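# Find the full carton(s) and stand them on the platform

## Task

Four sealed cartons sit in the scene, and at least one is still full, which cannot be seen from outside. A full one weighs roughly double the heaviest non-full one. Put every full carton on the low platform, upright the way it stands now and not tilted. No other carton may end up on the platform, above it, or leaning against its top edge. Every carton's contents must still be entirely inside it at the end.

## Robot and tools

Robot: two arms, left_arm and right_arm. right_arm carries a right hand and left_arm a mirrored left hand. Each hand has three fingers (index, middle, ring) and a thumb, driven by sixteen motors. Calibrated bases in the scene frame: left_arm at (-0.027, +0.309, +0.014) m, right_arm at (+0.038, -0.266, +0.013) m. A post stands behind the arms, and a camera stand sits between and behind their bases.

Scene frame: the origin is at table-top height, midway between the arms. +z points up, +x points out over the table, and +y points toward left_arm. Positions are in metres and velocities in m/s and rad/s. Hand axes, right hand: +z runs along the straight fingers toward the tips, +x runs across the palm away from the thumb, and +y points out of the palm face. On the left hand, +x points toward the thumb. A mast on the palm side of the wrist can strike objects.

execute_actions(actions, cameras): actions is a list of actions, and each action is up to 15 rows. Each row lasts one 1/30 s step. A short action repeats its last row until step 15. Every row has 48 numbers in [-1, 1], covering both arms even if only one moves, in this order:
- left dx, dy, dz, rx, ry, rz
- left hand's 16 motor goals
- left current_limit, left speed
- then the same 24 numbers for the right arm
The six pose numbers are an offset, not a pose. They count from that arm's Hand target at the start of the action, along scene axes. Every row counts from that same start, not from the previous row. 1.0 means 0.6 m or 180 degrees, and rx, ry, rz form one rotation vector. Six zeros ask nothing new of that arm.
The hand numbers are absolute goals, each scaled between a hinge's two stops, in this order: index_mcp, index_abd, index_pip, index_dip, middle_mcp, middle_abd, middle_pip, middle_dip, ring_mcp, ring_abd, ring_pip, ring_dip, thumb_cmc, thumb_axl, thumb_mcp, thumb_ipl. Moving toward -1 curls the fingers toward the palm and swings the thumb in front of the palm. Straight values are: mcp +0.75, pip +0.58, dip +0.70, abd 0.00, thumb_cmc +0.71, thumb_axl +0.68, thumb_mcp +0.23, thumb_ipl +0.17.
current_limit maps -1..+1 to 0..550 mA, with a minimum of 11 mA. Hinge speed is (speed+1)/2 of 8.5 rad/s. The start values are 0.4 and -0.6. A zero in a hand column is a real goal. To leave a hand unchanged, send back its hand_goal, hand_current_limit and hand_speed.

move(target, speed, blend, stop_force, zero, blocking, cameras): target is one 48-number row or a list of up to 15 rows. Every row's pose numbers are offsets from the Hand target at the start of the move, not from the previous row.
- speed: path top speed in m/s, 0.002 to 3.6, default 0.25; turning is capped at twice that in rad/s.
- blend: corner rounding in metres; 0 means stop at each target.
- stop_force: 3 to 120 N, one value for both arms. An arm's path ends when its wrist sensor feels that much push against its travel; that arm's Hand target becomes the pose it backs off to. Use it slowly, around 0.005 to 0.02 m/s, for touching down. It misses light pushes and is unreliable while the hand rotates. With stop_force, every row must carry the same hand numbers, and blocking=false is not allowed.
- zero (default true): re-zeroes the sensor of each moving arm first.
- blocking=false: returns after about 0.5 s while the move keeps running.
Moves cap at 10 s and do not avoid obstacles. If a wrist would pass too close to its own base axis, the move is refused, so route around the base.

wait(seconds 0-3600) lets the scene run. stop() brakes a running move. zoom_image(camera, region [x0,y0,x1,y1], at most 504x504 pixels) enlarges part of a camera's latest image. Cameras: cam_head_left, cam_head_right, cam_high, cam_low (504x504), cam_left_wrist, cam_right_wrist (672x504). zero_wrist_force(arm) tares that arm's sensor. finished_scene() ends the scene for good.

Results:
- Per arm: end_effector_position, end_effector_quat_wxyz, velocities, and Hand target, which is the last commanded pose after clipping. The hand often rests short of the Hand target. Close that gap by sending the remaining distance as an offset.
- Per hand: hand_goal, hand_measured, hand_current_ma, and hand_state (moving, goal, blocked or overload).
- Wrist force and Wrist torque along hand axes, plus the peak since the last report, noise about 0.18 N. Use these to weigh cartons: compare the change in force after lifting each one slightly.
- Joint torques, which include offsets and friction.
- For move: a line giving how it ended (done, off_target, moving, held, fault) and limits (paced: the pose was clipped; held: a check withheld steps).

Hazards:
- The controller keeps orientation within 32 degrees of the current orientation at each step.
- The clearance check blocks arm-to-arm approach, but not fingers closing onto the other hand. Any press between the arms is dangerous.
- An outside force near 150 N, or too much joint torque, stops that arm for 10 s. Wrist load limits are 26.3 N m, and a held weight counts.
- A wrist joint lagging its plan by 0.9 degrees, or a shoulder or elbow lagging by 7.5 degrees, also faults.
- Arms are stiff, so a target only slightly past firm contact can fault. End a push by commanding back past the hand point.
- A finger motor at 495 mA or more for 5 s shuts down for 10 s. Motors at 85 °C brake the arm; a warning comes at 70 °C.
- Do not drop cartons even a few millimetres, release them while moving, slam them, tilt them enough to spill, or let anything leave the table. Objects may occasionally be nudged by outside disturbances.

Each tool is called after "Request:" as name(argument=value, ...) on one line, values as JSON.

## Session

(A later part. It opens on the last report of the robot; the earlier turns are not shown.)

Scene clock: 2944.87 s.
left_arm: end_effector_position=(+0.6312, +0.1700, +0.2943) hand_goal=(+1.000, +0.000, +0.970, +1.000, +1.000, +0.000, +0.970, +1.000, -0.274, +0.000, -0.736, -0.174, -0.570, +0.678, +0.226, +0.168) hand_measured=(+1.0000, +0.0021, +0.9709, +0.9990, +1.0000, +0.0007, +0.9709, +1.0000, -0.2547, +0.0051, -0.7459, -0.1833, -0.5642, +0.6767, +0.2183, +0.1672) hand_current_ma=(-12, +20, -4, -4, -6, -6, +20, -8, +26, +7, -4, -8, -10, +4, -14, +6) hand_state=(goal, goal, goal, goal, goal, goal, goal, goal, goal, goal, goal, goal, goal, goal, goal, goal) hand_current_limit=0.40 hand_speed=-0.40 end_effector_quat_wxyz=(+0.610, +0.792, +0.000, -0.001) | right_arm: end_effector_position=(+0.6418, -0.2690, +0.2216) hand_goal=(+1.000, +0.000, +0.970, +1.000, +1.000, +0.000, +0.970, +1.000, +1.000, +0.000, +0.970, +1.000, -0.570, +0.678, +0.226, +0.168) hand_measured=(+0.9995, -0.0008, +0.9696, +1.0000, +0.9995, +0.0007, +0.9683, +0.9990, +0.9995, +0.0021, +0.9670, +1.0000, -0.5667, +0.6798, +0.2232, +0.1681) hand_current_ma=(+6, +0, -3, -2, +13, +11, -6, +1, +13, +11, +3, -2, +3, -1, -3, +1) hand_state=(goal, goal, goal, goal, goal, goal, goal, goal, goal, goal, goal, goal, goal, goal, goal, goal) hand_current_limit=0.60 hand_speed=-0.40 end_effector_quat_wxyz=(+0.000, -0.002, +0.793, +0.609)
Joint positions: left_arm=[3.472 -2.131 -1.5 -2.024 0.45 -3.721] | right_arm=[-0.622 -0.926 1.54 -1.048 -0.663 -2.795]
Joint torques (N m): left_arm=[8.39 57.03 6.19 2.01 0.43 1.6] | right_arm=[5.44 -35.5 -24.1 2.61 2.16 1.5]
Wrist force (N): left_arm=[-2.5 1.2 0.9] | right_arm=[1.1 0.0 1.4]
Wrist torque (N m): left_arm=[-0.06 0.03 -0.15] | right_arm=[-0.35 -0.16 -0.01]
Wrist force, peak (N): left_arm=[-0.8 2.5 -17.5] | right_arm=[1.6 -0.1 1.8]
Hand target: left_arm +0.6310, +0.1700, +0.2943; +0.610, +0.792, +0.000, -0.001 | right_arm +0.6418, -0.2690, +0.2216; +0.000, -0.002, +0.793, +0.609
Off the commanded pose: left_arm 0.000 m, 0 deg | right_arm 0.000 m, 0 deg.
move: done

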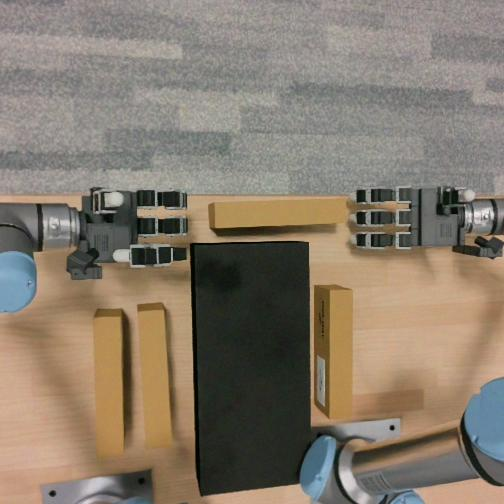

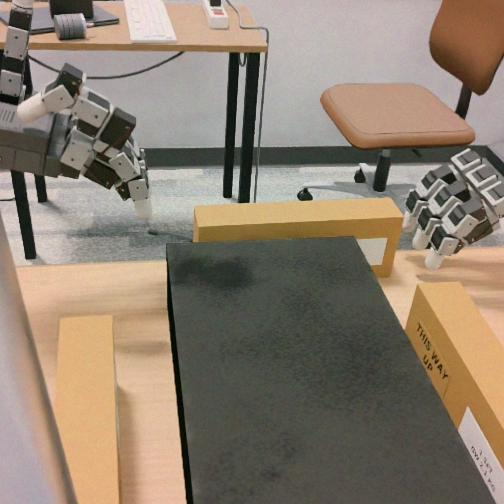

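Request:
move(target=[0,0,-0.1212,0,0,0, 1,0,0.97,1, 1,0,0.97,1, -0.274,0,-0.737,-0.174, -0.571,0.678,0.226,0.168, 0.4,-0.4, 0,0,0,0,0,0, 1,0,0.97,1, 1,0,0.97,1, 1,0,0.97,1, -0.571,0.678,0.226,0.168, 0.6,-0.4], speed=0.1, stop_force=10)

Request:
zero_wrist_force(arm="left_arm")

Request:
zero_wrist_force(arm="right_arm")

Request:
move(target=[0,-0.12,0,0,0,0, 1,0,0.97,1, 1,0,0.97,1, -0.274,0,-0.737,-0.174, -0.571,0.678,0.226,0.168, 0.4,-0.4, 0,0.1,0,0,0,0, 1,0,0.97,1, 1,0,0.97,1, 1,0,0.97,1, -0.571,0.678,0.226,0.168, 0.6,-0.4], speed=0.012, stop_force=4, cameras=["cam_high","cam_low"])

Request:
zoom_image(camera="cam_high", region=[140, 160, 444, 320])

Scene clock: 2961.97 s.
left_arm: end_effector_position=(+0.6310, +0.1700, +0.2216) hand_goal=(+1.000, +0.000, +0.970, +1.000, +1.000, +0.000, +0.970, +1.000, -0.274, +0.000, -0.736, -0.174, -0.570, +0.678, +0.226, +0.168) hand_measured=(+0.9995, +0.0007, +0.9696, +0.9990, +0.9995, -0.0008, +0.9709, +1.0000, -0.2559, +0.0051, -0.7472, -0.1833, -0.5642, +0.6767, +0.2193, +0.1672) hand_current_ma=(-8, +13, -14, +6, -7, +2, +5, -13, +29, +8, -2, -8, -2, -5, -18, +14) hand_state=(goal, goal, goal, goal, goal, goal, goal, goal, goal, goal, goal, goal, goal, goal, goal, goal) hand_current_limit=0.40 hand_speed=-0.40 end_effector_quat_wxyz=(+0.610, +0.792, +0.000, -0.001) | right_arm: end_effector_position=(+0.6418, -0.2690, +0.2216) hand_goal=(+1.000, +0.000, +0.970, +1.000, +1.000, +0.000, +0.970, +1.000, +1.000, +0.000, +0.970, +1.000, -0.570, +0.678, +0.226, +0.168) hand_measured=(+1.0000, -0.0008, +0.9696, +1.0000, +1.0000, +0.0007, +0.9683, +1.0000, +0.9995, +0.0036, +0.9670, +1.0000, -0.5667, +0.6809, +0.2232, +0.1681) hand_current_ma=(+8, +9, +1, +6, +7, +6, +0, -9, +7, +9, +3, -2, +2, +1, -1, +2) hand_state=(goal, goal, goal, goal, goal, goal, goal, goal, goal, goal, goal, goal, goal, goal, goal, goal) hand_current_limit=0.60 hand_speed=-0.40 end_effector_quat_wxyz=(+0.000, -0.002, +0.793, +0.609)
Joint positions: left_arm=[3.472 -2.223 -1.561 -1.872 0.45 -3.721] | right_arm=[-0.622 -0.926 1.54 -1.048 -0.663 -2.795]
Joint torques (N m): left_arm=[7.75 35.44 4.81 2 -3.25 -1.25] | right_arm=[5.94 -35.51 -24.34 2.46 2.05 1.61]
Wrist force (N): left_arm=[-2.7 1.2 1.3] | right_arm=[1.2 -0.3 1.6]
Wrist torque (N m): left_arm=[-0.09 0.07 -0.05] | right_arm=[-0.41 -0.18 -0.01]
Wrist force, peak (N): left_arm=[-2.7 1.7 1.3] | right_arm=[1.5 0.1 2.0]
Hand target: left_arm +0.6310, +0.1700, +0.2216; +0.610, +0.792, +0.000, -0.001 | right_arm +0.6418, -0.2690, +0.2216; +0.000, -0.002, +0.793, +0.609
Off the commanded pose: left_arm 0.000 m, 0 deg | right_arm 0.000 m, 0 deg.
move: done

Wrist force sensor zeroed.

Wrist force sensor zeroed.

Scene clock: 2968.13 s.
left_arm: end_effector_position=(+0.6310, +0.1142, +0.2216) hand_goal=(+1.000, +0.000, +0.970, +1.000, +1.000, +0.000, +0.970, +1.000, -0.274, +0.000, -0.736, -0.174, -0.570, +0.678, +0.226, +0.168) hand_measured=(+0.9995, +0.0007, +0.9786, +0.9990, +1.0000, +0.0007, +0.9747, +1.0000, -0.2559, +0.0051, -0.7459, -0.1820, -0.5655, +0.6777, +0.2193, +0.1681) hand_current_ma=(-3, +17, -1, -11, +1, -9, +26, +0, +32, +6, -5, -13, -1, +1, -2, -2) hand_state=(goal, goal, goal, goal, goal, goal, goal, goal, goal, goal, goal, goal, goal, goal, goal, goal) hand_current_limit=0.40 hand_speed=-0.40 end_effector_quat_wxyz=(+0.610, +0.792, +0.000, -0.001) | right_arm: end_effector_position=(+0.6418, -0.2397, +0.2216) hand_goal=(+1.000, +0.000, +0.970, +1.000, +1.000, +0.000, +0.970, +1.000, +1.000, +0.000, +0.970, +1.000, -0.570, +0.678, +0.226, +0.168) hand_measured=(+1.0000, -0.0008, +0.9683, +0.9990, +1.0000, -0.0008, +0.9786, +1.0000, +1.0000, +0.0021, +0.9670, +1.0000, -0.5667, +0.6798, +0.2232, +0.1681) hand_current_ma=(+6, -4, +1, -3, +8, +18, +22, -5, +11, +9, +3, -1, -1, +6, +2, +0) hand_state=(goal, goal, goal, goal, goal, goal, goal, goal, goal, goal, goal, goal, goal, goal, goal, goal) hand_current_limit=0.60 hand_speed=-0.40 end_effector_quat_wxyz=(+0.000, -0.003, +0.793, +0.609)
Joint positions: left_arm=[3.388 -2.204 -1.62 -1.711 0.385 -3.852] | right_arm=[-0.582 -0.95 1.585 -1.092 -0.628 -2.767]
Joint torques (N m): left_arm=[6.25 33.17 27.17 -0.51 0.1 1.45] | right_arm=[-3.79 -34.87 -22.67 2.71 -0.52 -1.51]
Wrist force (N, zeroed by zero_wrist_force): left_arm=[0.2 -0.8 -3.7] | right_arm=[-0.1 0.2 -3.4]
Wrist torque (N m, zeroed by zero_wrist_force): left_arm=[0.44 -0.01 -0.09] | right_arm=[0.48 0.12 0.05]
Wrist force, peak (N, zeroed by zero_wrist_force): left_arm=[0.4 -0.6 -5.7] | right_arm=[0.3 0.3 -5.1]
Hand target: left_arm +0.6310, +0.1142, +0.2216; +0.610, +0.792, +0.000, -0.001 (not the last commanded pose) | right_arm +0.6418, -0.2397, +0.2216; +0.000, -0.003, +0.793, +0.609 (not the last commanded pose)
Off the commanded pose: left_arm 0.016 m, 0 deg | right_arm 0.031 m, 0 deg.
move: contact (left_arm, right_arm)

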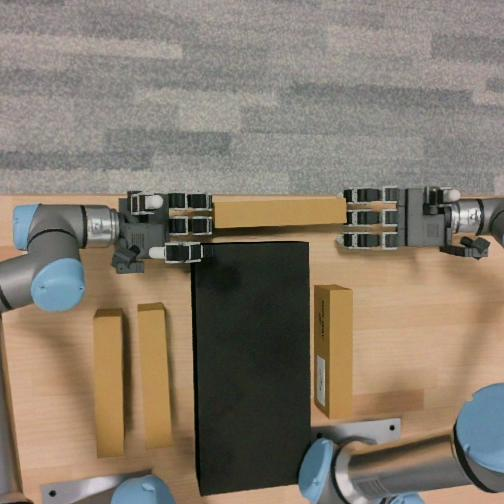

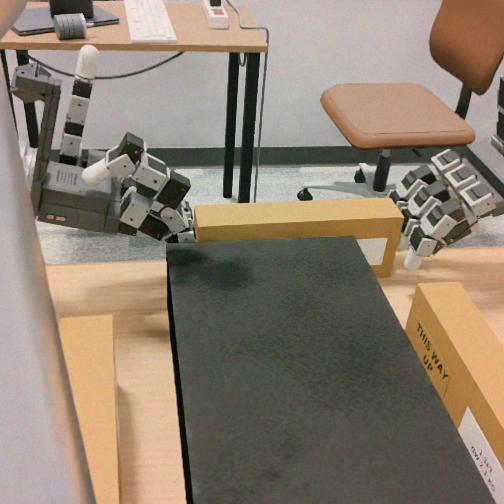

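Scaled by 1.658 from the camera's image (finer frame: 720x720).

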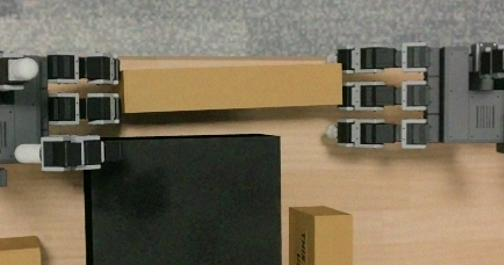

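Request:
move(target=[[0,0,0,0,0,0, 1,0,0.97,1, 1,0,0.97,1, -0.274,0,-0.737,-0.174, -0.571,0.678,0.226,0.168, 0.4,-0.4, 0,-0.01,0,0,0,0, 1,0,0.97,1, 1,0,0.97,1, 1,0,0.97,1, -0.571,0.678,0.226,0.168, 0.6,-0.4],[0,0,0,0,0,0, 1,0,0.97,1, 1,0,0.97,1, -0.274,0,-0.737,-0.174, -0.571,0.678,0.226,0.168, 0.4,-0.4, -0.015,-0.01,0,0,0,0, 1,0,0.97,1, 1,0,0.97,1, 1,0,0.97,1, -0.571,0.678,0.226,0.168, 0.6,-0.4]], speed=0.05)

Request:
move(target=[0,0,0,0,0,0, 1,0,0.97,1, 1,0,0.97,1, -0.274,0,-0.737,-0.174, -0.571,0.678,0.226,0.168, 0.4,-0.4, 0,0.03,0,0,0,0, 1,0,0.97,1, 1,0,0.97,1, 1,0,0.97,1, -0.571,0.678,0.226,0.168, 0.6,-0.4], speed=0.005, stop_force=8, zero=false, cameras=["cam_high"])

Request:
zoom_image(camera="cam_high", region=[140, 160, 444, 320])

Scene clock: 2986.10 s.
left_arm: end_effector_position=(+0.6310, +0.1142, +0.2216) hand_goal=(+1.000, +0.000, +0.970, +1.000, +1.000, +0.000, +0.970, +1.000, -0.274, +0.000, -0.736, -0.174, -0.570, +0.678, +0.226, +0.168) hand_measured=(+1.0000, -0.0008, +0.9786, +1.0000, +1.0000, +0.0007, +0.9747, +0.9990, -0.2547, +0.0051, -0.7459, -0.1833, -0.5655, +0.6767, +0.2193, +0.1672) hand_current_ma=(-10, +11, +2, -10, -7, -10, +17, -7, +21, +4, -10, -9, +5, +0, -14, +5) hand_state=(goal, goal, goal, goal, goal, goal, goal, goal, goal, goal, goal, goal, goal, goal, goal, goal) hand_current_limit=0.40 hand_speed=-0.40 end_effector_quat_wxyz=(+0.610, +0.792, +0.000, -0.001) | right_arm: end_effector_position=(+0.6330, -0.2457, +0.2216) hand_goal=(+1.000, +0.000, +0.970, +1.000, +1.000, +0.000, +0.970, +1.000, +1.000, +0.000, +0.970, +1.000, -0.570, +0.678, +0.226, +0.168) hand_measured=(+0.9995, +0.0007, +0.9696, +1.0000, +1.0000, +0.0007, +0.9722, +1.0000, +0.9995, +0.0051, +0.9670, +0.9990, -0.5667, +0.6809, +0.2232, +0.1681) hand_current_ma=(+6, -4, -9, +5, +6, +10, +6, -7, +10, +5, +3, -7, +5, +1, -4, +2) hand_state=(goal, goal, goal, goal, goal, goal, goal, goal, goal, goal, goal, goal, goal, goal, goal, goal) hand_current_limit=0.60 hand_speed=-0.40 end_effector_quat_wxyz=(+0.000, -0.003, +0.793, +0.609) end_effector_velocity=(-0.002, +0.000, +0.000) end_effector_angular_velocity=(+0.001, +0.001, +0.001)
Joint positions: left_arm=[3.388 -2.204 -1.62 -1.711 0.385 -3.852] | right_arm=[-0.599 -0.96 1.603 -1.089 -0.642 -2.779]
Joint velocities: left_arm=[within noise] | right_arm=[-0.001 -0.002 0.005 -0.001 -0.001 -0.001]
Joint torques (N m): left_arm=[6.02 33.62 27.22 -0.37 0.14 1.29] | right_arm=[-6.46 -51.13 -6.94 -2.37 -0.51 -1.75]
Wrist force (N, zeroed by zero_wrist_force): left_arm=[0.2 -0.9 -3.4] | right_arm=[0.0 0.4 0.1]
Wrist torque (N m, zeroed by zero_wrist_force): left_arm=[0.38 0.00 -0.09] | right_arm=[0.06 0.00 0.20]
Wrist force, peak (N, zeroed by zero_wrist_force): left_arm=[0.5 -0.9 -3.7] | right_arm=[0.1 0.2 -4.0]
Hand target: left_arm +0.6310, +0.1142, +0.2216; +0.610, +0.792, +0.000, -0.001 | right_arm +0.6328, -0.2457, +0.2216; +0.000, -0.003, +0.793, +0.609
Off the commanded pose: left_arm 0.000 m, 0 deg | right_arm 0.000 m, 0 deg.
move: done

Scene clock: 2988.63 s.
left_arm: end_effector_position=(+0.6310, +0.1142, +0.2216) hand_goal=(+1.000, +0.000, +0.970, +1.000, +1.000, +0.000, +0.970, +1.000, -0.274, +0.000, -0.736, -0.174, -0.570, +0.678, +0.226, +0.168) hand_measured=(+1.0000, +0.0007, +0.9786, +1.0000, +0.9995, +0.0007, +0.9747, +1.0000, -0.2547, +0.0065, -0.7459, -0.1833, -0.5642, +0.6777, +0.2193, +0.1672) hand_current_ma=(-2, +15, -3, +4, -8, -9, +23, -18, +33, -1, -16, -8, +5, -15, -17, +5) hand_state=(goal, goal, goal, goal, goal, goal, goal, goal, goal, goal, goal, goal, goal, goal, goal, goal) hand_current_limit=0.40 hand_speed=-0.40 end_effector_quat_wxyz=(+0.610, +0.792, +0.000, -0.001) | right_arm: end_effector_position=(+0.6328, -0.2390, +0.2216) hand_goal=(+1.000, +0.000, +0.970, +1.000, +1.000, +0.000, +0.970, +1.000, +1.000, +0.000, +0.970, +1.000, -0.570, +0.678, +0.226, +0.168) hand_measured=(+1.0000, -0.0008, +0.9773, +1.0000, +1.0000, -0.0008, +0.9799, +1.0000, +0.9995, +0.0051, +0.9683, +1.0000, -0.5667, +0.6809, +0.2232, +0.1681) hand_current_ma=(+7, +1, +19, +3, +8, +2, +25, -4, +3, +11, +2, +0, +1, +3, -5, +4) hand_state=(goal, goal, goal, goal, goal, goal, goal, goal, goal, goal, goal, goal, goal, goal, goal, goal) hand_current_limit=0.60 hand_speed=-0.40 end_effector_quat_wxyz=(+0.000, -0.003, +0.793, +0.609)
Joint positions: left_arm=[3.388 -2.204 -1.62 -1.711 0.385 -3.852] | right_arm=[-0.589 -0.966 1.614 -1.1 -0.634 -2.773]
Joint torques (N m): left_arm=[5.92 33.28 27.68 -0.44 0.14 1.43] | right_arm=[-0.99 -33.2 -21.08 2.94 -0.3 -1.33]
Wrist force (N, zeroed by zero_wrist_force): left_arm=[0.2 -0.6 -3.2] | right_arm=[0.3 -0.5 -7.7]
Wrist torque (N m, zeroed by zero_wrist_force): left_arm=[0.40 0.01 -0.10] | right_arm=[1.05 0.15 0.04]
Wrist force, peak (N, zeroed by zero_wrist_force): left_arm=[0.0 -0.5 -3.8] | right_arm=[0.3 -0.8 -9.2]
Hand target: left_arm +0.6310, +0.1142, +0.2216; +0.610, +0.792, +0.000, -0.001 | right_arm +0.6328, -0.2390, +0.2216; +0.000, -0.003, +0.793, +0.609 (not the last commanded pose)
Off the commanded pose: left_arm 0.000 m, 0 deg | right_arm 0.011 m, 0 deg.
move: contact (right_arm)

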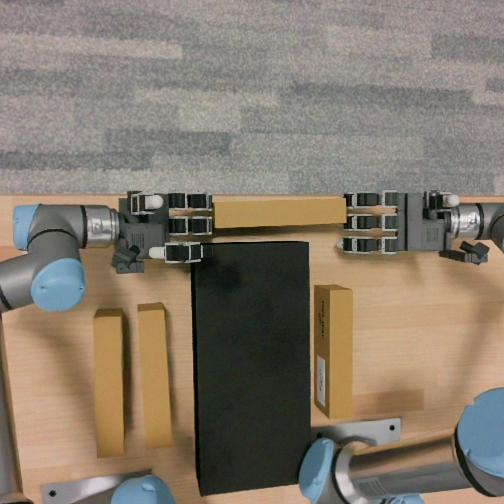

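Scaled by 1.658 from the camera's image (finer frame: 720x720).

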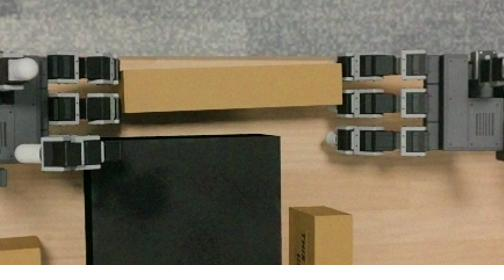

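Request:
move(target=[0,-0.02,0,0,0,0, 1,0,0.975,1, 1,0,0.975,1, -0.274,0,-0.737,-0.174, -0.571,0.678,0.226,0.168, 0.4,-0.4, 0,0.02,0,0,0,0, 1,0,0.975,1, 1,0,0.975,1, 1,0,0.975,1, -0.571,0.678,0.226,0.168, 0.6,-0.4], speed=0.003, stop_force=18, zero=false)

Scene clock: 2997.33 s.
left_arm: end_effector_position=(+0.6310, +0.1116, +0.2216) hand_goal=(+1.000, +0.000, +0.976, +1.000, +1.000, +0.000, +0.976, +1.000, -0.274, +0.000, -0.736, -0.174, -0.570, +0.678, +0.226, +0.168) hand_measured=(+1.0000, +0.0007, +0.9863, +1.0000, +1.0000, +0.0007, +0.9850, +1.0000, -0.2547, +0.0036, -0.7459, -0.1846, -0.5655, +0.6767, +0.2193, +0.1672) hand_current_ma=(-12, +6, +3, -1, +1, -17, +26, -5, +41, +6, -4, +1, -9, -4, -4, +10) hand_state=(goal, goal, goal, goal, goal, goal, goal, goal, goal, goal, goal, goal, goal, goal, goal, goal) hand_current_limit=0.40 hand_speed=-0.40 end_effector_quat_wxyz=(+0.610, +0.792, +0.000, -0.001) | right_arm: end_effector_position=(+0.6328, -0.2374, +0.2216) hand_goal=(+1.000, +0.000, +0.976, +1.000, +1.000, +0.000, +0.976, +1.000, +1.000, +0.000, +0.976, +1.000, -0.570, +0.678, +0.226, +0.168) hand_measured=(+1.0000, -0.0008, +0.9837, +1.0000, +1.0000, -0.0023, +0.9863, +1.0000, +1.0000, +0.0036, +0.9709, +1.0000, -0.5667, +0.6809, +0.2232, +0.1681) hand_current_ma=(+10, +1, +20, +4, +8, +8, +25, -1, +6, +8, -1, +2, +10, +9, -1, +3) hand_state=(goal, goal, goal, goal, goal, goal, goal, goal, goal, goal, goal, goal, goal, goal, goal, goal) hand_current_limit=0.60 hand_speed=-0.40 end_effector_quat_wxyz=(+0.000, -0.003, +0.793, +0.609)
Joint positions: left_arm=[3.384 -2.204 -1.623 -1.703 0.382 -3.86] | right_arm=[-0.587 -0.967 1.616 -1.102 -0.632 -2.771]
Joint torques (N m): left_arm=[-3.59 44.31 24.09 -0.9 -1.01 1.59] | right_arm=[4.22 -30.64 -18.41 3.86 0.21 -1.27]
Wrist force (N, zeroed by zero_wrist_force): left_arm=[0.2 -0.6 -18.4] | right_arm=[1.0 -0.3 -18.9]
Wrist torque (N m, zeroed by zero_wrist_force): left_arm=[2.45 -0.14 -0.04] | right_arm=[2.52 0.19 0.11]
Wrist force, peak (N, zeroed by zero_wrist_force): left_arm=[0.9 -0.6 -19.6] | right_arm=[0.8 -0.4 -19.7]
Hand target: left_arm +0.6311, +0.1116, +0.2216; +0.610, +0.792, +0.000, -0.001 (not the last commanded pose) | right_arm +0.6328, -0.2374, +0.2216; +0.000, -0.003, +0.793, +0.609 (not the last commanded pose)
Off the commanded pose: left_arm 0.009 m, 0 deg | right_arm 0.010 m, 0 deg.
move: contact (left_arm, right_arm)

Request:
move(target=[0,0,0.02,0,0,0, 1,0,0.975,1, 1,0,0.975,1, -0.274,0,-0.737,-0.174, -0.571,0.678,0.226,0.168, 0.4,-0.4, 0,0.0,0.02,0,0,0, 1,0,0.975,1, 1,0,0.975,1, 1,0,0.975,1, -0.571,0.678,0.226,0.168, 0.6,-0.4], speed=0.02, cameras=["cam_low","cam_high"])

Scene clock: 3006.23 s.
left_arm: end_effector_position=(+0.6311, +0.1116, +0.2334) hand_goal=(+1.000, +0.000, +0.976, +1.000, +1.000, +0.000, +0.976, +1.000, -0.274, +0.000, -0.736, -0.174, -0.570, +0.678, +0.226, +0.168) hand_measured=(+1.0000, +0.0021, +0.9876, +1.0000, +1.0000, +0.0007, +0.9863, +1.0000, -0.2559, +0.0036, -0.7459, -0.1833, -0.5642, +0.6777, +0.2193, +0.1672) hand_current_ma=(+1, +14, +15, -15, +8, -18, +15, -15, +27, +2, +0, -7, +0, +0, -6, +6) hand_state=(goal, goal, goal, goal, goal, goal, goal, goal, goal, goal, goal, goal, goal, goal, goal, goal) hand_current_limit=0.40 hand_speed=-0.40 end_effector_quat_wxyz=(+0.610, +0.792, +0.000, -0.001) | right_arm: end_effector_position=(+0.6328, -0.2374, +0.2334) hand_goal=(+1.000, +0.000, +0.976, +1.000, +1.000, +0.000, +0.976, +1.000, +1.000, +0.000, +0.976, +1.000, -0.570, +0.678, +0.226, +0.168) hand_measured=(+1.0000, +0.0007, +0.9863, +1.0000, +1.0000, -0.0008, +0.9876, +1.0000, +0.9995, +0.0036, +0.9709, +1.0000, -0.5667, +0.6798, +0.2232, +0.1681) hand_current_ma=(+13, +2, +30, +8, +12, +13, +26, -9, +6, +11, -3, -4, +5, +2, +0, +12) hand_state=(goal, goal, goal, goal, goal, goal, goal, goal, goal, goal, goal, goal, goal, goal, goal, goal) hand_current_limit=0.60 hand_speed=-0.40 end_effector_quat_wxyz=(+0.000, -0.003, +0.793, +0.609)
Joint positions: left_arm=[3.384 -2.186 -1.616 -1.727 0.382 -3.86] | right_arm=[-0.587 -0.984 1.608 -1.077 -0.632 -2.771]
Joint torques (N m): left_arm=[-4.57 59.33 28.85 -1 -5.46 1.78] | right_arm=[4.41 -55.37 -23.09 4.77 2.82 1.15]
Wrist force (N, zeroed by zero_wrist_force): left_arm=[0.2 -17.3 -10.1] | right_arm=[-0.7 -16.2 -10.3]
Wrist torque (N m, zeroed by zero_wrist_force): left_arm=[1.88 -0.04 0.13] | right_arm=[1.93 0.14 -0.16]
Wrist force, peak (N, zeroed by zero_wrist_force): left_arm=[0.1 -18.1 -10.0] | right_arm=[-0.9 -16.9 -10.1]
Hand target: left_arm +0.6311, +0.1116, +0.2336; +0.610, +0.792, +0.000, -0.001 | right_arm +0.6328, -0.2374, +0.2336; +0.000, -0.003, +0.793, +0.609
Off the commanded pose: left_arm 0.000 m, 0 deg | right_arm 0.000 m, 0 deg.
move: done
Images, in order (width x height): cam_high 504x504, cam_low 504x504.

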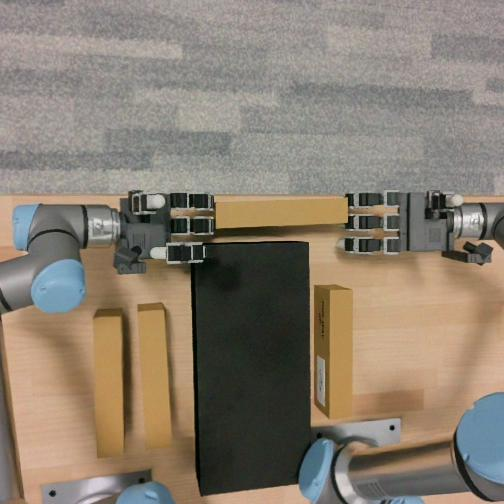

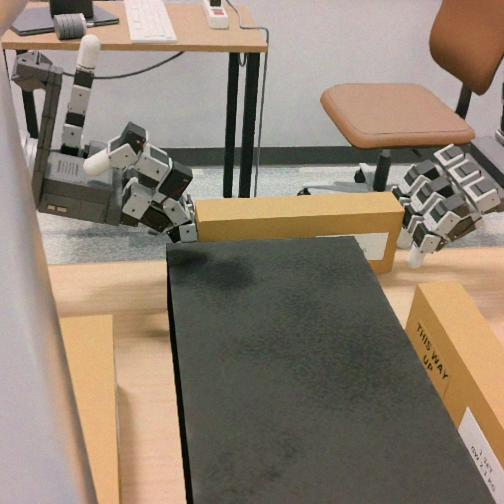

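Request:
move(target=[0,-0.002,0,0,0,0, 1,0,0.975,1, 1,0,0.975,1, -0.274,0,-0.737,-0.174, -0.571,0.678,0.226,0.168, 0.4,-0.4, 0,0.002,0,0,0,0, 1,0,0.975,1, 1,0,0.975,1, 1,0,0.975,1, -0.571,0.678,0.226,0.168, 0.6,-0.4], speed=0.01)

Scene clock: 3016.43 s.
left_arm: end_effector_position=(+0.6311, +0.1105, +0.2336) hand_goal=(+1.000, +0.000, +0.976, +1.000, +1.000, +0.000, +0.976, +1.000, -0.274, +0.000, -0.736, -0.174, -0.570, +0.678, +0.226, +0.168) hand_measured=(+1.0000, -0.0008, +0.9914, +1.0000, +1.0000, +0.0007, +0.9901, +1.0000, -0.2571, +0.0051, -0.7459, -0.1833, -0.5655, +0.6788, +0.2193, +0.1681) hand_current_ma=(-1, +9, +17, -1, +6, -17, +40, +0, +31, +5, -19, -1, +3, -2, -6, +5) hand_state=(goal, goal, goal, goal, goal, goal, goal, goal, goal, goal, goal, goal, goal, goal, goal, goal) hand_current_limit=0.40 hand_speed=-0.40 end_effector_quat_wxyz=(+0.610, +0.792, +0.000, -0.001) | right_arm: end_effector_position=(+0.6329, -0.2362, +0.2336) hand_goal=(+1.000, +0.000, +0.976, +1.000, +1.000, +0.000, +0.976, +1.000, +1.000, +0.000, +0.976, +1.000, -0.570, +0.678, +0.226, +0.168) hand_measured=(+1.0000, +0.0007, +0.9901, +1.0000, +1.0000, -0.0008, +0.9914, +1.0000, +1.0000, +0.0036, +0.9709, +1.0000, -0.5667, +0.6798, +0.2232, +0.1681) hand_current_ma=(+14, +2, +32, +5, +11, +9, +37, -4, +17, +6, -4, +5, -2, +11, -1, +4) hand_state=(goal, goal, goal, goal, goal, goal, goal, goal, goal, goal, goal, goal, goal, goal, goal, goal) hand_current_limit=0.60 hand_speed=-0.40 end_effector_quat_wxyz=(+0.000, -0.003, +0.793, +0.609)
Joint positions: left_arm=[3.383 -2.186 -1.617 -1.724 0.381 -3.863] | right_arm=[-0.585 -0.985 1.609 -1.079 -0.631 -2.77]
Joint torques (N m): left_arm=[-25.28 61.85 4.65 1.24 -7.06 -0.85] | right_arm=[18.63 -54.19 -3.21 1.4 3.78 1.32]
Wrist force (N, zeroed by zero_wrist_force): left_arm=[0.5 -21.1 -17.9] | right_arm=[-1.2 -19.0 -18.0]
Wrist torque (N m, zeroed by zero_wrist_force): left_arm=[3.06 -0.13 0.17] | right_arm=[3.26 0.15 -0.21]
Wrist force, peak (N, zeroed by zero_wrist_force): left_arm=[0.5 -21.1 -17.9] | right_arm=[-1.2 -19.0 -18.0]
Hand target: left_arm +0.6311, +0.1104, +0.2336; +0.610, +0.792, +0.000, -0.001 | right_arm +0.6328, -0.2362, +0.2336; +0.000, -0.003, +0.793, +0.609
Off the commanded pose: left_arm 0.000 m, 0 deg | right_arm 0.000 m, 0 deg.
move: done

Request:
move(target=[[0,0,0.15,0,0,0, 1,0,0.975,1, 1,0,0.975,1, -0.274,0,-0.737,-0.174, -0.571,0.678,0.226,0.168, 0.4,-0.4, 0,0,0.15,0,0,0, 1,0,0.975,1, 1,0,0.975,1, 1,0,0.975,1, -0.571,0.678,0.226,0.168, 0.6,-0.4]], speed=0.05, cameras=["cam_low","cam_high"])

Scene clock: 3048.47 s.
left_arm: end_effector_position=(+0.6311, +0.1104, +0.3234) hand_goal=(+1.000, +0.000, +0.976, +1.000, +1.000, +0.000, +0.976, +1.000, -0.274, +0.000, -0.736, -0.174, -0.570, +0.678, +0.226, +0.168) hand_measured=(+1.0000, +0.0007, +0.9914, +0.9990, +1.0000, +0.0007, +0.9914, +1.0000, -0.2559, +0.0065, -0.7459, -0.1833, -0.5642, +0.6767, +0.2193, +0.1672) hand_current_ma=(-11, +7, +8, -11, +14, +0, +15, +7, +30, +3, -4, -15, -3, -11, -14, +19) hand_state=(goal, goal, goal, goal, goal, goal, goal, goal, goal, goal, goal, goal, goal, goal, goal, goal) hand_current_limit=0.40 hand_speed=-0.40 end_effector_quat_wxyz=(+0.610, +0.792, +0.000, -0.001) | right_arm: end_effector_position=(+0.6329, -0.2362, +0.3235) hand_goal=(+1.000, +0.000, +0.976, +1.000, +1.000, +0.000, +0.976, +1.000, +1.000, +0.000, +0.976, +1.000, -0.570, +0.678, +0.226, +0.168) hand_measured=(+1.0000, +0.0007, +0.9901, +1.0000, +1.0000, -0.0008, +0.9914, +1.0000, +1.0000, +0.0051, +0.9709, +1.0000, -0.5667, +0.6798, +0.2232, +0.1691) hand_current_ma=(+15, +5, +41, +8, +11, +11, +37, -6, +3, +14, -1, +3, -1, +2, -8, +3) hand_state=(goal, goal, goal, goal, goal, goal, goal, goal, goal, goal, goal, goal, goal, goal, goal, goal) hand_current_limit=0.60 hand_speed=-0.40 end_effector_quat_wxyz=(+0.000, -0.003, +0.793, +0.609)
Joint positions: left_arm=[3.382 -2.073 -1.535 -1.918 0.381 -3.863] | right_arm=[-0.585 -1.091 1.518 -0.881 -0.631 -2.77]
Joint torques (N m): left_arm=[-16.43 59.91 32.15 -1.35 -4.47 1.78] | right_arm=[10.04 -53.28 -22.78 6.22 1.94 -1.86]
Wrist force (N, zeroed by zero_wrist_force): left_arm=[0.3 -20.6 -18.7] | right_arm=[-1.3 -19.0 -18.4]
Wrist torque (N m, zeroed by zero_wrist_force): left_arm=[3.29 -0.09 0.00] | right_arm=[3.37 0.15 -0.14]
Wrist force, peak (N, zeroed by zero_wrist_force): left_arm=[0.3 -21.3 -19.3] | right_arm=[-1.5 -19.8 -19.0]
Hand target: left_arm +0.6311, +0.1104, +0.3236; +0.610, +0.792, +0.000, -0.001 | right_arm +0.6328, -0.2362, +0.3236; +0.000, -0.003, +0.793, +0.609
Off the commanded pose: left_arm 0.000 m, 0 deg | right_arm 0.000 m, 0 deg.
move: done
Images, in order (width x height): cam_high 504x504, cam_low 504x504.

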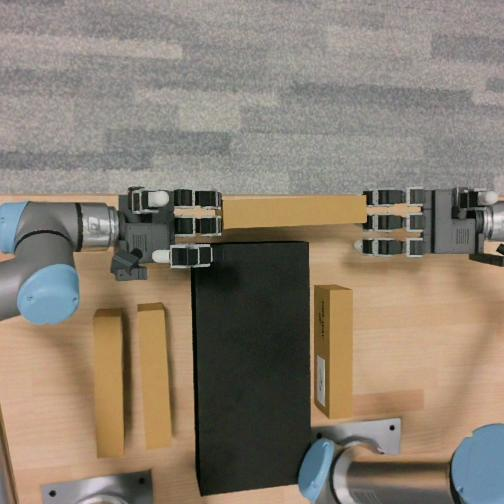

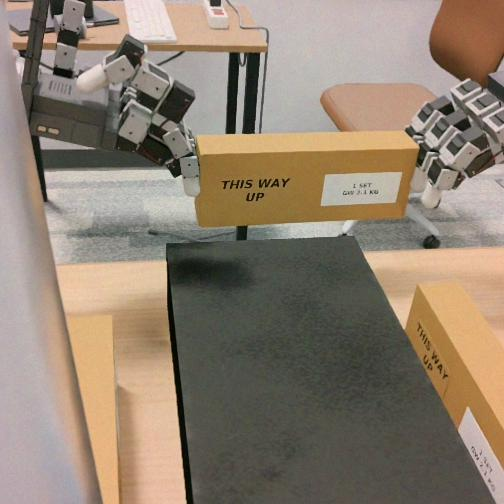

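Request:
move(target=[[-0.2833,0.09,0,0,0,0, 1,0,0.975,1, 1,0,0.975,1, -0.274,0,-0.737,-0.174, -0.571,0.678,0.226,0.168, 0.4,-0.4, -0.2833,0.09,0,0,0,0, 1,0,0.975,1, 1,0,0.975,1, 1,0,0.975,1, -0.571,0.678,0.226,0.168, 0.6,-0.4]], speed=0.06, cameras=["cam_low","cam_high","cam_head_left"])

Request:
zoom_image(camera="cam_high", region=[140, 220, 420, 500])

Scene clock: 3067.73 s.
left_arm: end_effector_position=(+0.4612, +0.1644, +0.3236) hand_goal=(+1.000, +0.000, +0.976, +1.000, +1.000, +0.000, +0.976, +1.000, -0.274, +0.000, -0.736, -0.174, -0.570, +0.678, +0.226, +0.168) hand_measured=(+1.0000, +0.0007, +0.9927, +1.0000, +1.0000, -0.0008, +0.9901, +1.0000, -0.2559, +0.0065, -0.7459, -0.1833, -0.5655, +0.6777, +0.2193, +0.1681) hand_current_ma=(+0, +13, +17, -10, -1, -7, +32, -1, +26, +7, -2, -14, +2, -3, -8, +7) hand_state=(goal, goal, goal, goal, goal, goal, goal, goal, goal, goal, goal, goal, goal, goal, goal, goal) hand_current_limit=0.40 hand_speed=-0.40 end_effector_quat_wxyz=(+0.610, +0.792, +0.000, -0.001) | right_arm: end_effector_position=(+0.4630, -0.1822, +0.3236) hand_goal=(+1.000, +0.000, +0.976, +1.000, +1.000, +0.000, +0.976, +1.000, +1.000, +0.000, +0.976, +1.000, -0.570, +0.678, +0.226, +0.168) hand_measured=(+1.0000, +0.0021, +0.9901, +1.0000, +1.0000, -0.0008, +0.9927, +1.0000, +1.0000, +0.0036, +0.9709, +1.0000, -0.5667, +0.6809, +0.2232, +0.1681) hand_current_ma=(+15, +1, +40, +11, +13, +8, +44, -5, +13, +5, +2, -2, +10, +11, -7, +5) hand_state=(goal, goal, goal, goal, goal, goal, goal, goal, goal, goal, goal, goal, goal, goal, goal, goal) hand_current_limit=0.60 hand_speed=-0.40 end_effector_quat_wxyz=(+0.000, -0.003, +0.793, +0.609)
Joint positions: left_arm=[3.594 -1.75 -1.948 -2.077 0.553 -3.585] | right_arm=[-0.699 -1.476 2.028 -0.949 -0.734 -2.844]
Joint torques (N m): left_arm=[-2.45 41.44 0.56 -3.82 -1.37 1.68] | right_arm=[2.57 -34.03 -3.04 7.33 0.54 -1.91]
Wrist force (N, zeroed by zero_wrist_force): left_arm=[0.5 -17.2 -19.2] | right_arm=[-1.0 -18.1 -19.2]
Wrist torque (N m, zeroed by zero_wrist_force): left_arm=[3.30 -0.06 0.02] | right_arm=[3.56 0.05 -0.03]
Wrist force, peak (N, zeroed by zero_wrist_force): left_arm=[0.2 -21.5 -20.5] | right_arm=[-2.1 -18.2 -23.0]
Hand target: left_arm +0.4611, +0.1644, +0.3236; +0.610, +0.792, +0.000, -0.001 | right_arm +0.4629, -0.1822, +0.3236; +0.000, -0.003, +0.793, +0.609
Off the commanded pose: left_arm 0.000 m, 0 deg | right_arm 0.000 m, 0 deg.
move: done
Images, in order (width x height): cam_head_left 504x504, cam_high 504x504, cam_low 504x504.

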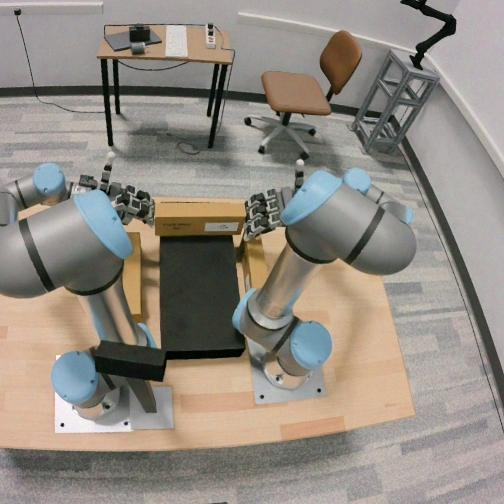

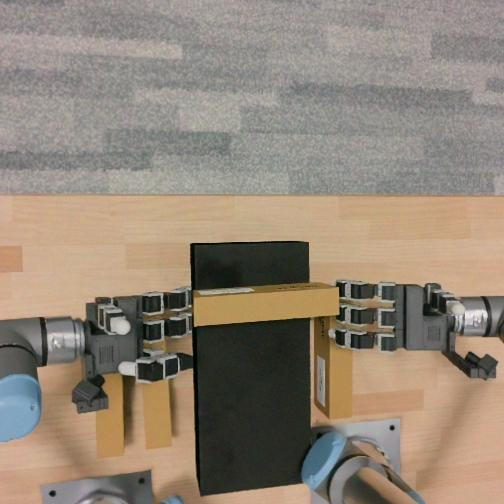

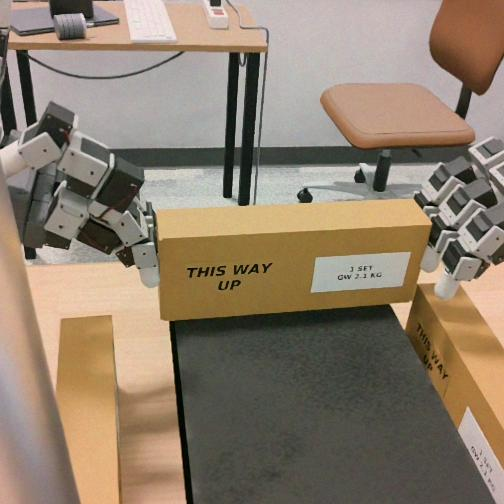

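Scaled by 1.800 from the camera's image (finer frame: 720x720).

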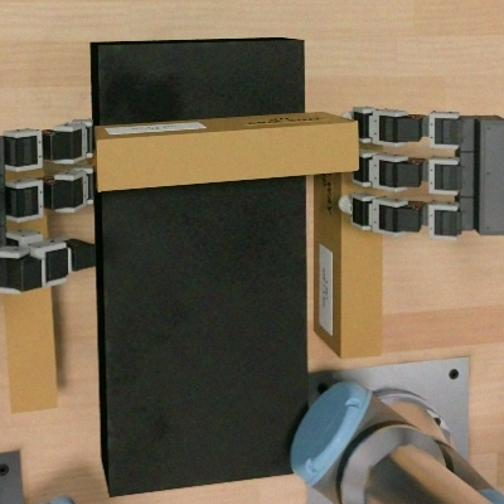

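Request:
move(target=[[0,0.025,0,0,0,0, 1,0,0.975,1, 1,0,0.975,1, -0.274,0,-0.737,-0.174, -0.571,0.678,0.226,0.168, 0.4,-0.4, 0,0.025,0,0,0,0, 1,0,0.975,1, 1,0,0.975,1, 1,0,0.975,1, -0.571,0.678,0.226,0.168, 0.6,-0.4],[0,0.025,-0.02,0,0,0, 1,0,0.975,1, 1,0,0.975,1, -0.274,0,-0.737,-0.174, -0.571,0.678,0.226,0.168, 0.4,-0.4, 0,0.025,-0.02,0,0,0, 1,0,0.975,1, 1,0,0.975,1, 1,0,0.975,1, -0.571,0.678,0.226,0.168, 0.6,-0.4]], speed=[0.05,0.03], blend=[0,0], cameras=["cam_low"])

Request:
move(target=[[0,0,-0.01,0,0,0, 1,0,0.975,1, 1,0,0.975,1, -0.274,0,-0.737,-0.174, -0.571,0.678,0.226,0.168, 0.4,-0.4, 0,0,-0.01,0,0,0, 1,0,0.975,1, 1,0,0.975,1, 1,0,0.975,1, -0.571,0.678,0.226,0.168, 0.6,-0.4]], speed=[0.01], cameras=["cam_low","cam_high"])

Scene clock: 3144.90 s.
left_arm: end_effector_position=(+0.4611, +0.1794, +0.3117) hand_goal=(+1.000, +0.000, +0.976, +1.000, +1.000, +0.000, +0.976, +1.000, -0.274, +0.000, -0.736, -0.174, -0.570, +0.678, +0.226, +0.168) hand_measured=(+1.0000, +0.0109, +0.9863, +1.0000, +1.0000, -0.0008, +0.9876, +1.0000, -0.2571, +0.0036, -0.7459, -0.1833, -0.5655, +0.6767, +0.2203, +0.1672) hand_current_ma=(-8, +10, -5, -7, +7, +10, +24, +4, +38, -4, +0, -9, -12, -16, -17, -3) hand_state=(goal, goal, goal, goal, goal, goal, goal, goal, goal, goal, goal, goal, goal, goal, goal, goal) hand_current_limit=0.40 hand_speed=-0.40 end_effector_quat_wxyz=(+0.610, +0.792, +0.000, -0.001) | right_arm: end_effector_position=(+0.4629, -0.1672, +0.3117) hand_goal=(+1.000, +0.000, +0.976, +1.000, +1.000, +0.000, +0.976, +1.000, +1.000, +0.000, +0.976, +1.000, -0.570, +0.678, +0.226, +0.168) hand_measured=(+1.0000, +0.0021, +0.9889, +1.0000, +1.0000, -0.0037, +0.9876, +1.0000, +1.0000, +0.0007, +0.9722, +1.0000, -0.5667, +0.6798, +0.2232, +0.1681) hand_current_ma=(+19, +5, +37, +0, +13, +3, +30, -4, +3, +9, +1, +4, +2, +1, -8, +2) hand_state=(goal, goal, goal, goal, goal, goal, goal, goal, goal, goal, goal, goal, goal, goal, goal, goal) hand_current_limit=0.60 hand_speed=-0.40 end_effector_quat_wxyz=(+0.000, -0.003, +0.793, +0.609)
Joint positions: left_arm=[3.623 -1.776 -1.948 -2.073 0.578 -3.559] | right_arm=[-0.67 -1.473 2.063 -0.999 -0.708 -2.827]
Joint torques (N m): left_arm=[-6.95 8.95 -5.48 -0.12 1.71 -1.47] | right_arm=[19.26 -6.9 6.49 -0.32 -0.84 1.93]
Wrist force (N, zeroed by zero_wrist_force): left_arm=[2.3 11.3 -29.7] | right_arm=[-0.3 16.1 -40.4]
Wrist torque (N m, zeroed by zero_wrist_force): left_arm=[3.74 -0.01 0.16] | right_arm=[5.04 0.35 0.07]
Wrist force, peak (N, zeroed by zero_wrist_force): left_arm=[1.9 16.4 -32.0] | right_arm=[0.4 21.5 -44.6]
Hand target: left_arm +0.4611, +0.1794, +0.3116; +0.610, +0.792, +0.000, -0.001 | right_arm +0.4629, -0.1672, +0.3116; +0.000, -0.003, +0.793, +0.609
Off the commanded pose: left_arm 0.000 m, 0 deg | right_arm 0.000 m, 0 deg.
move: done

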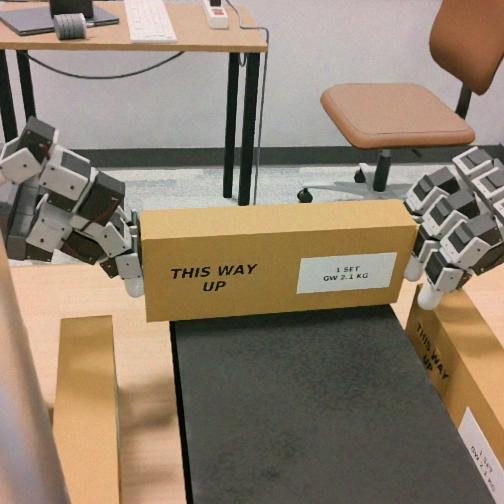

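Scene clock: 3145.83 s.
left_arm: end_effector_position=(+0.4611, +0.1794, +0.3057) hand_goal=(+1.000, +0.000, +0.976, +1.000, +1.000, +0.000, +0.976, +1.000, -0.274, +0.000, -0.736, -0.174, -0.570, +0.678, +0.226, +0.168) hand_measured=(+1.0000, +0.0124, +0.9850, +1.0000, +1.0000, +0.0007, +0.9876, +1.0000, -0.2547, +0.0051, -0.7472, -0.1833, -0.5642, +0.6777, +0.2193, +0.1672) hand_current_ma=(-1, +13, +6, -3, +12, -13, +24, -17, +19, +8, +5, -10, +3, -9, -4, +1) hand_state=(goal, goal, goal, goal, goal, goal, goal, goal, goal, goal, goal, goal, goal, goal, goal, goal) hand_current_limit=0.40 hand_speed=-0.40 end_effector_quat_wxyz=(+0.610, +0.792, +0.000, -0.001) | right_arm: end_effector_position=(+0.4629, -0.1672, +0.3058) hand_goal=(+1.000, +0.000, +0.976, +1.000, +1.000, +0.000, +0.976, +1.000, +1.000, +0.000, +0.976, +1.000, -0.570, +0.678, +0.226, +0.168) hand_measured=(+1.0000, +0.0021, +0.9876, +1.0000, +1.0000, -0.0052, +0.9876, +1.0000, +0.9995, +0.0007, +0.9722, +0.9990, -0.5667, +0.6798, +0.2232, +0.1681) hand_current_ma=(+15, +8, +30, +7, +16, +4, +35, -8, +8, +2, +0, -4, -3, +4, -3, +5) hand_state=(goal, goal, goal, goal, goal, goal, goal, goal, goal, goal, goal, goal, goal, goal, goal, goal) hand_current_limit=0.60 hand_speed=-0.40 end_effector_quat_wxyz=(+0.000, -0.003, +0.793, +0.609)
Joint positions: left_arm=[3.623 -1.785 -1.956 -2.057 0.578 -3.559] | right_arm=[-0.67 -1.464 2.071 -1.016 -0.708 -2.827]
Joint torques (N m): left_arm=[-8.7 7.32 -6.83 -0.37 1.68 -1.3] | right_arm=[15.7 -8.56 4.11 -0.42 -0.48 0.75]
Wrist force (N, zeroed by zero_wrist_force): left_arm=[2.5 15.5 -31.1] | right_arm=[1.0 9.9 -33.5]
Wrist torque (N m, zeroed by zero_wrist_force): left_arm=[3.61 -0.12 0.13] | right_arm=[4.27 0.32 0.26]
Wrist force, peak (N, zeroed by zero_wrist_force): left_arm=[2.5 17.2 -32.2] | right_arm=[0.3 19.2 -41.7]
Hand target: left_arm +0.4611, +0.1794, +0.3056; +0.610, +0.792, +0.000, -0.001 | right_arm +0.4629, -0.1672, +0.3056; +0.000, -0.003, +0.793, +0.609
Off the commanded pose: left_arm 0.000 m, 0 deg | right_arm 0.000 m, 0 deg.
move: done
Images, in order (width x height): cam_high 504x504, cam_low 504x504.

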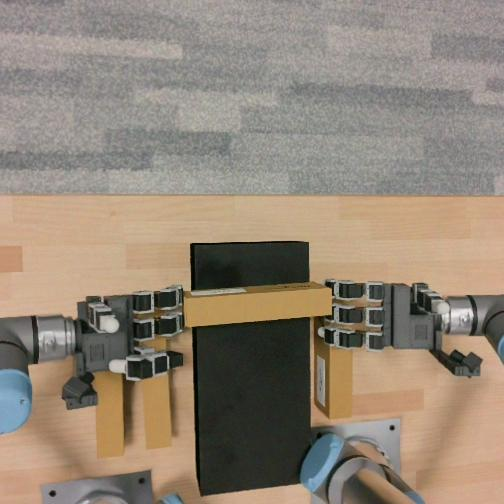

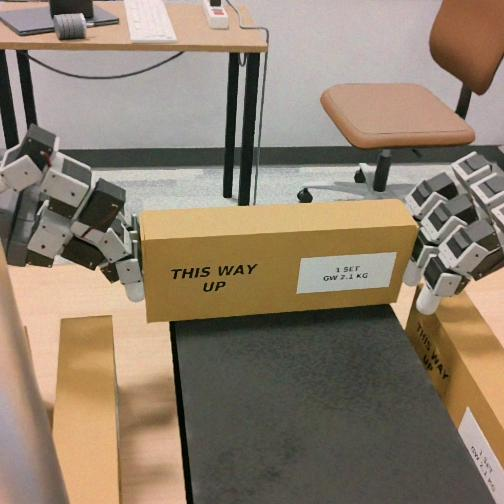

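Request:
move(target=[[0,0,0.007,0,0,0, 1,0,0.975,1, 1,0,0.975,1, -0.274,0,-0.737,-0.174, -0.571,0.678,0.226,0.168, 0.4,-0.4, 0,0,0.007,0,0,0, 1,0,0.975,1, 1,0,0.975,1, 1,0,0.975,1, -0.571,0.678,0.226,0.168, 0.6,-0.4],[0,0.005,0.007,0,0,0, 1,0,0.975,1, 1,0,0.975,1, -0.274,0,-0.737,-0.174, -0.571,0.678,0.226,0.168, 0.4,-0.4, 0,-0.005,0.007,0,0,0, 1,0,0.975,1, 1,0,0.975,1, 1,0,0.975,1, -0.571,0.678,0.226,0.168, 0.6,-0.4],[0,0.05,0.007,0,0,0, 1,0,0.975,1, 1,0,0.975,1, -0.274,0,-0.737,-0.174, -0.571,0.678,0.226,0.168, 0.4,-0.4, 0,-0.05,0.007,0,0,0, 1,0,0.975,1, 1,0,0.975,1, 1,0,0.975,1, -0.571,0.678,0.226,0.168, 0.6,-0.4]], speed=[0.01,0.01,0.03], cameras=["cam_low","cam_high"])

Request:
zoom_image(camera="cam_high", region=[140, 220, 420, 500])

Scene clock: 3161.53 s.
left_arm: end_effector_position=(+0.4611, +0.2092, +0.3098) hand_goal=(+1.000, +0.000, +0.976, +1.000, +1.000, +0.000, +0.976, +1.000, -0.274, +0.000, -0.736, -0.174, -0.570, +0.678, +0.226, +0.168) hand_measured=(+1.0000, +0.0124, +0.9722, +1.0000, +1.0000, -0.0008, +0.9722, +0.9990, -0.2559, +0.0065, -0.7472, -0.1820, -0.5655, +0.6777, +0.2193, +0.1672) hand_current_ma=(-5, +19, -17, +2, -5, -13, +5, -13, +35, +4, +0, -7, +3, +3, -5, +8) hand_state=(goal, goal, goal, goal, goal, goal, goal, goal, goal, goal, goal, goal, goal, goal, goal, goal) hand_current_limit=0.40 hand_speed=-0.40 end_effector_quat_wxyz=(+0.610, +0.792, +0.000, -0.001) | right_arm: end_effector_position=(+0.4629, -0.1969, +0.3098) hand_goal=(+1.000, +0.000, +0.976, +1.000, +1.000, +0.000, +0.976, +1.000, +1.000, +0.000, +0.976, +1.000, -0.570, +0.678, +0.226, +0.168) hand_measured=(+1.0000, +0.0021, +0.9709, +1.0000, +0.9995, -0.0023, +0.9735, +1.0000, +0.9995, +0.0007, +0.9709, +1.0000, -0.5655, +0.6798, +0.2232, +0.1681) hand_current_ma=(+5, -1, -10, +1, +8, +5, +0, -5, +5, +0, -4, -1, +3, +0, -4, +1) hand_state=(goal, goal, goal, goal, goal, goal, goal, goal, goal, goal, goal, goal, goal, goal, goal, goal) hand_current_limit=0.60 hand_speed=-0.40 end_effector_quat_wxyz=(+0.000, -0.003, +0.793, +0.609)
Joint positions: left_arm=[3.677 -1.801 -1.918 -2.114 0.627 -3.516] | right_arm=[-0.726 -1.442 2.03 -0.974 -0.759 -2.859]
Joint torques (N m): left_arm=[9.1 18.37 28.55 -1.3 0.85 1.35] | right_arm=[-4.93 -15.96 -23.17 2.51 -0.63 -1.58]
Wrist force (N, zeroed by zero_wrist_force): left_arm=[-0.7 -0.1 0.0] | right_arm=[-0.1 0.7 0.2]
Wrist torque (N m, zeroed by zero_wrist_force): left_arm=[0.00 0.14 -0.19] | right_arm=[0.14 -0.01 0.18]
Wrist force, peak (N, zeroed by zero_wrist_force): left_arm=[3.1 13.5 -29.8] | right_arm=[1.2 11.9 -34.5]
Hand target: left_arm +0.4611, +0.2094, +0.3098; +0.610, +0.792, +0.000, -0.001 | right_arm +0.4629, -0.1972, +0.3098; +0.000, -0.003, +0.793, +0.609
Off the commanded pose: left_arm 0.000 m, 0 deg | right_arm 0.000 m, 0 deg.
move: done
Images, in order (width x height): cam_high 504x504, cam_low 504x504.

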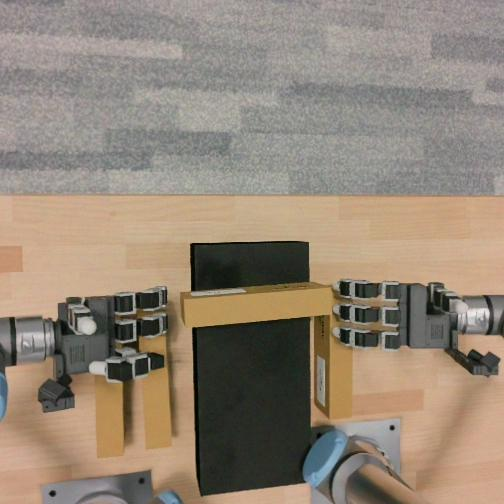

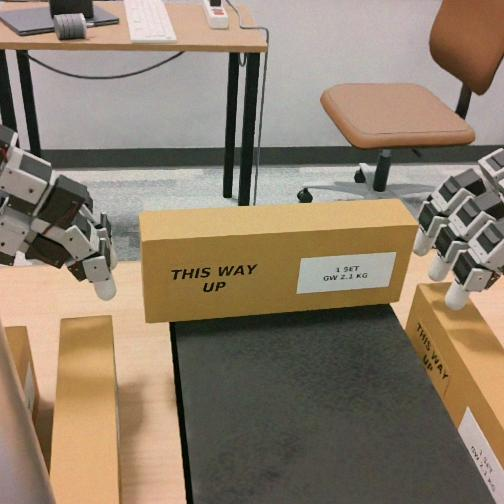

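Scaled by 1.800 from the camera's image (finer frame: 720x720).

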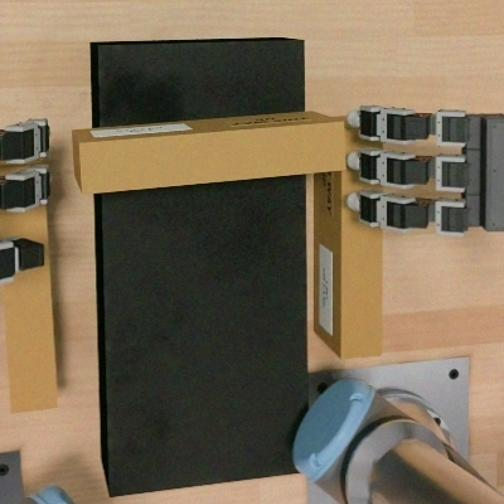

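Request:
move(target=[[0,0.1,0.05,0,0,0, 1,0,0.975,1, 1,0,0.975,1, -0.274,0,-0.737,-0.174, -0.571,0.678,0.226,0.168, 0.4,-0.4, 0,-0.03,0.15,0,0,0, 1,0,0.97,1, 1,0,0.97,1, 1,0,0.97,1, -0.571,0.678,0.226,0.168, 0.6,-0.4],[0.05,0.3,0.07,0,0,0, 1,0,0.975,1, 1,0,0.975,1, 1,0,0.97,1, -0.571,0.678,0.226,0.168, 0.4,-0.4, 0.12,0.1,0.18,-0.1851,-0.1851,0.4745, 1,0,1,-0.029, 1,0,1,-0.029, -0.274,0,-0.737,-0.174, -0.571,0.678,0.226,0.168, 0.8,-0.4]], speed=[0.15,0.2], blend=[0.02,0], cameras=["cam_high","cam_head_left","cam_right_wrist"])

Scene clock: 3213.93 s.
left_arm: end_effector_position=(+0.4911, +0.3894, +0.3518) hand_goal=(+1.000, +0.000, +0.976, +1.000, +1.000, +0.000, +0.976, +1.000, +1.000, +0.000, +0.970, +1.000, -0.570, +0.678, +0.226, +0.168) hand_measured=(+1.0000, +0.0109, +0.9722, +1.0000, +0.9995, -0.0008, +0.9735, +1.0000, +1.0000, +0.0036, +0.9709, +1.0000, -0.5642, +0.6777, +0.2183, +0.1672) hand_current_ma=(-11, +11, -10, -7, +0, -1, +17, -12, +11, +1, -2, +6, -3, -16, -8, +5) hand_state=(goal, goal, goal, goal, goal, goal, goal, goal, goal, goal, goal, goal, goal, goal, goal, goal) hand_current_limit=0.40 hand_speed=-0.40 end_effector_quat_wxyz=(+0.610, +0.792, +0.000, -0.001) | right_arm: end_effector_position=(+0.5349, -0.1372, +0.4178) hand_goal=(+1.000, +0.000, +1.000, -0.028, +1.000, +0.000, +1.000, -0.028, -0.274, +0.000, -0.736, -0.174, -0.570, +0.678, +0.226, +0.168) hand_measured=(+0.9995, -0.0008, +0.9773, -0.0292, +0.9995, -0.0037, +0.9786, -0.0292, -0.2632, -0.0037, -0.7408, -0.1795, -0.5730, +0.6809, +0.2232, +0.1681) hand_current_ma=(+6, +3, -63, +5, +14, +3, -63, -17, +38, +2, +1, -19, -15, +6, -1, +7) hand_state=(goal, goal, blocked, goal, goal, goal, blocked, goal, goal, goal, goal, goal, goal, goal, goal, goal) hand_current_limit=0.80 hand_speed=-0.40 end_effector_quat_wxyz=(+0.197, +0.681, -0.677, -0.197)
Joint positions: left_arm=[3.907 -2 -1.509 -2.424 0.839 -3.382] | right_arm=[-0.046 -1.031 0.827 -0.802 -1.594 -3.179]
Joint torques (N m): left_arm=[7.73 28.66 28.83 -1.28 0.12 0.9] | right_arm=[6.27 -37.21 -27.57 -3.08 -1.34 -1.54]
Wrist force (N, zeroed by zero_wrist_force): left_arm=[-0.5 -0.3 -0.1] | right_arm=[-0.1 0.7 -0.9]
Wrist torque (N m, zeroed by zero_wrist_force): left_arm=[-0.02 0.11 -0.15] | right_arm=[0.32 0.02 0.18]
Wrist force, peak (N, zeroed by zero_wrist_force): left_arm=[-1.2 0.0 -0.2] | right_arm=[0.1 1.5 0.2]
Hand target: left_arm +0.4911, +0.3894, +0.3518; +0.610, +0.792, +0.000, -0.001 | right_arm +0.5349, -0.1372, +0.4178; +0.197, +0.681, -0.677, -0.197
Off the commanded pose: left_arm 0.000 m, 0 deg | right_arm 0.000 m, 0 deg.
move: done
Images, in order (width x height): cam_head_left 504x504, cam_high 504x504, cam_right_wrist 672x504.

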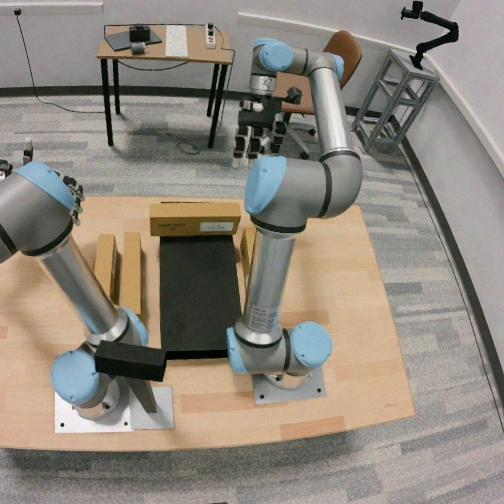

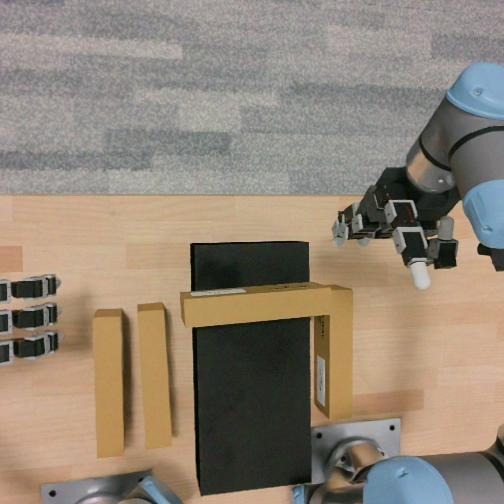

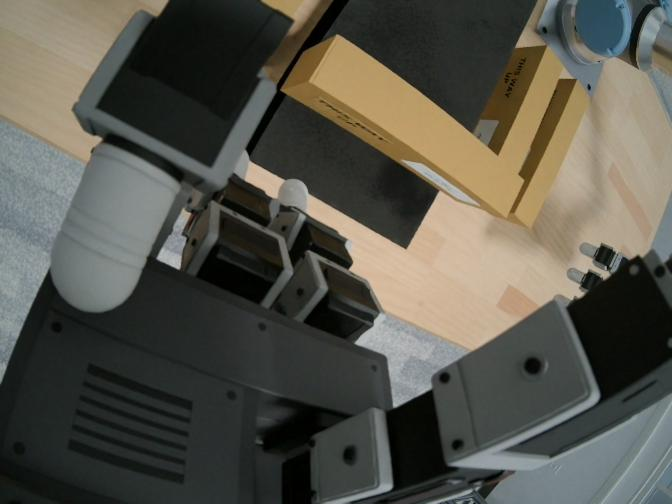

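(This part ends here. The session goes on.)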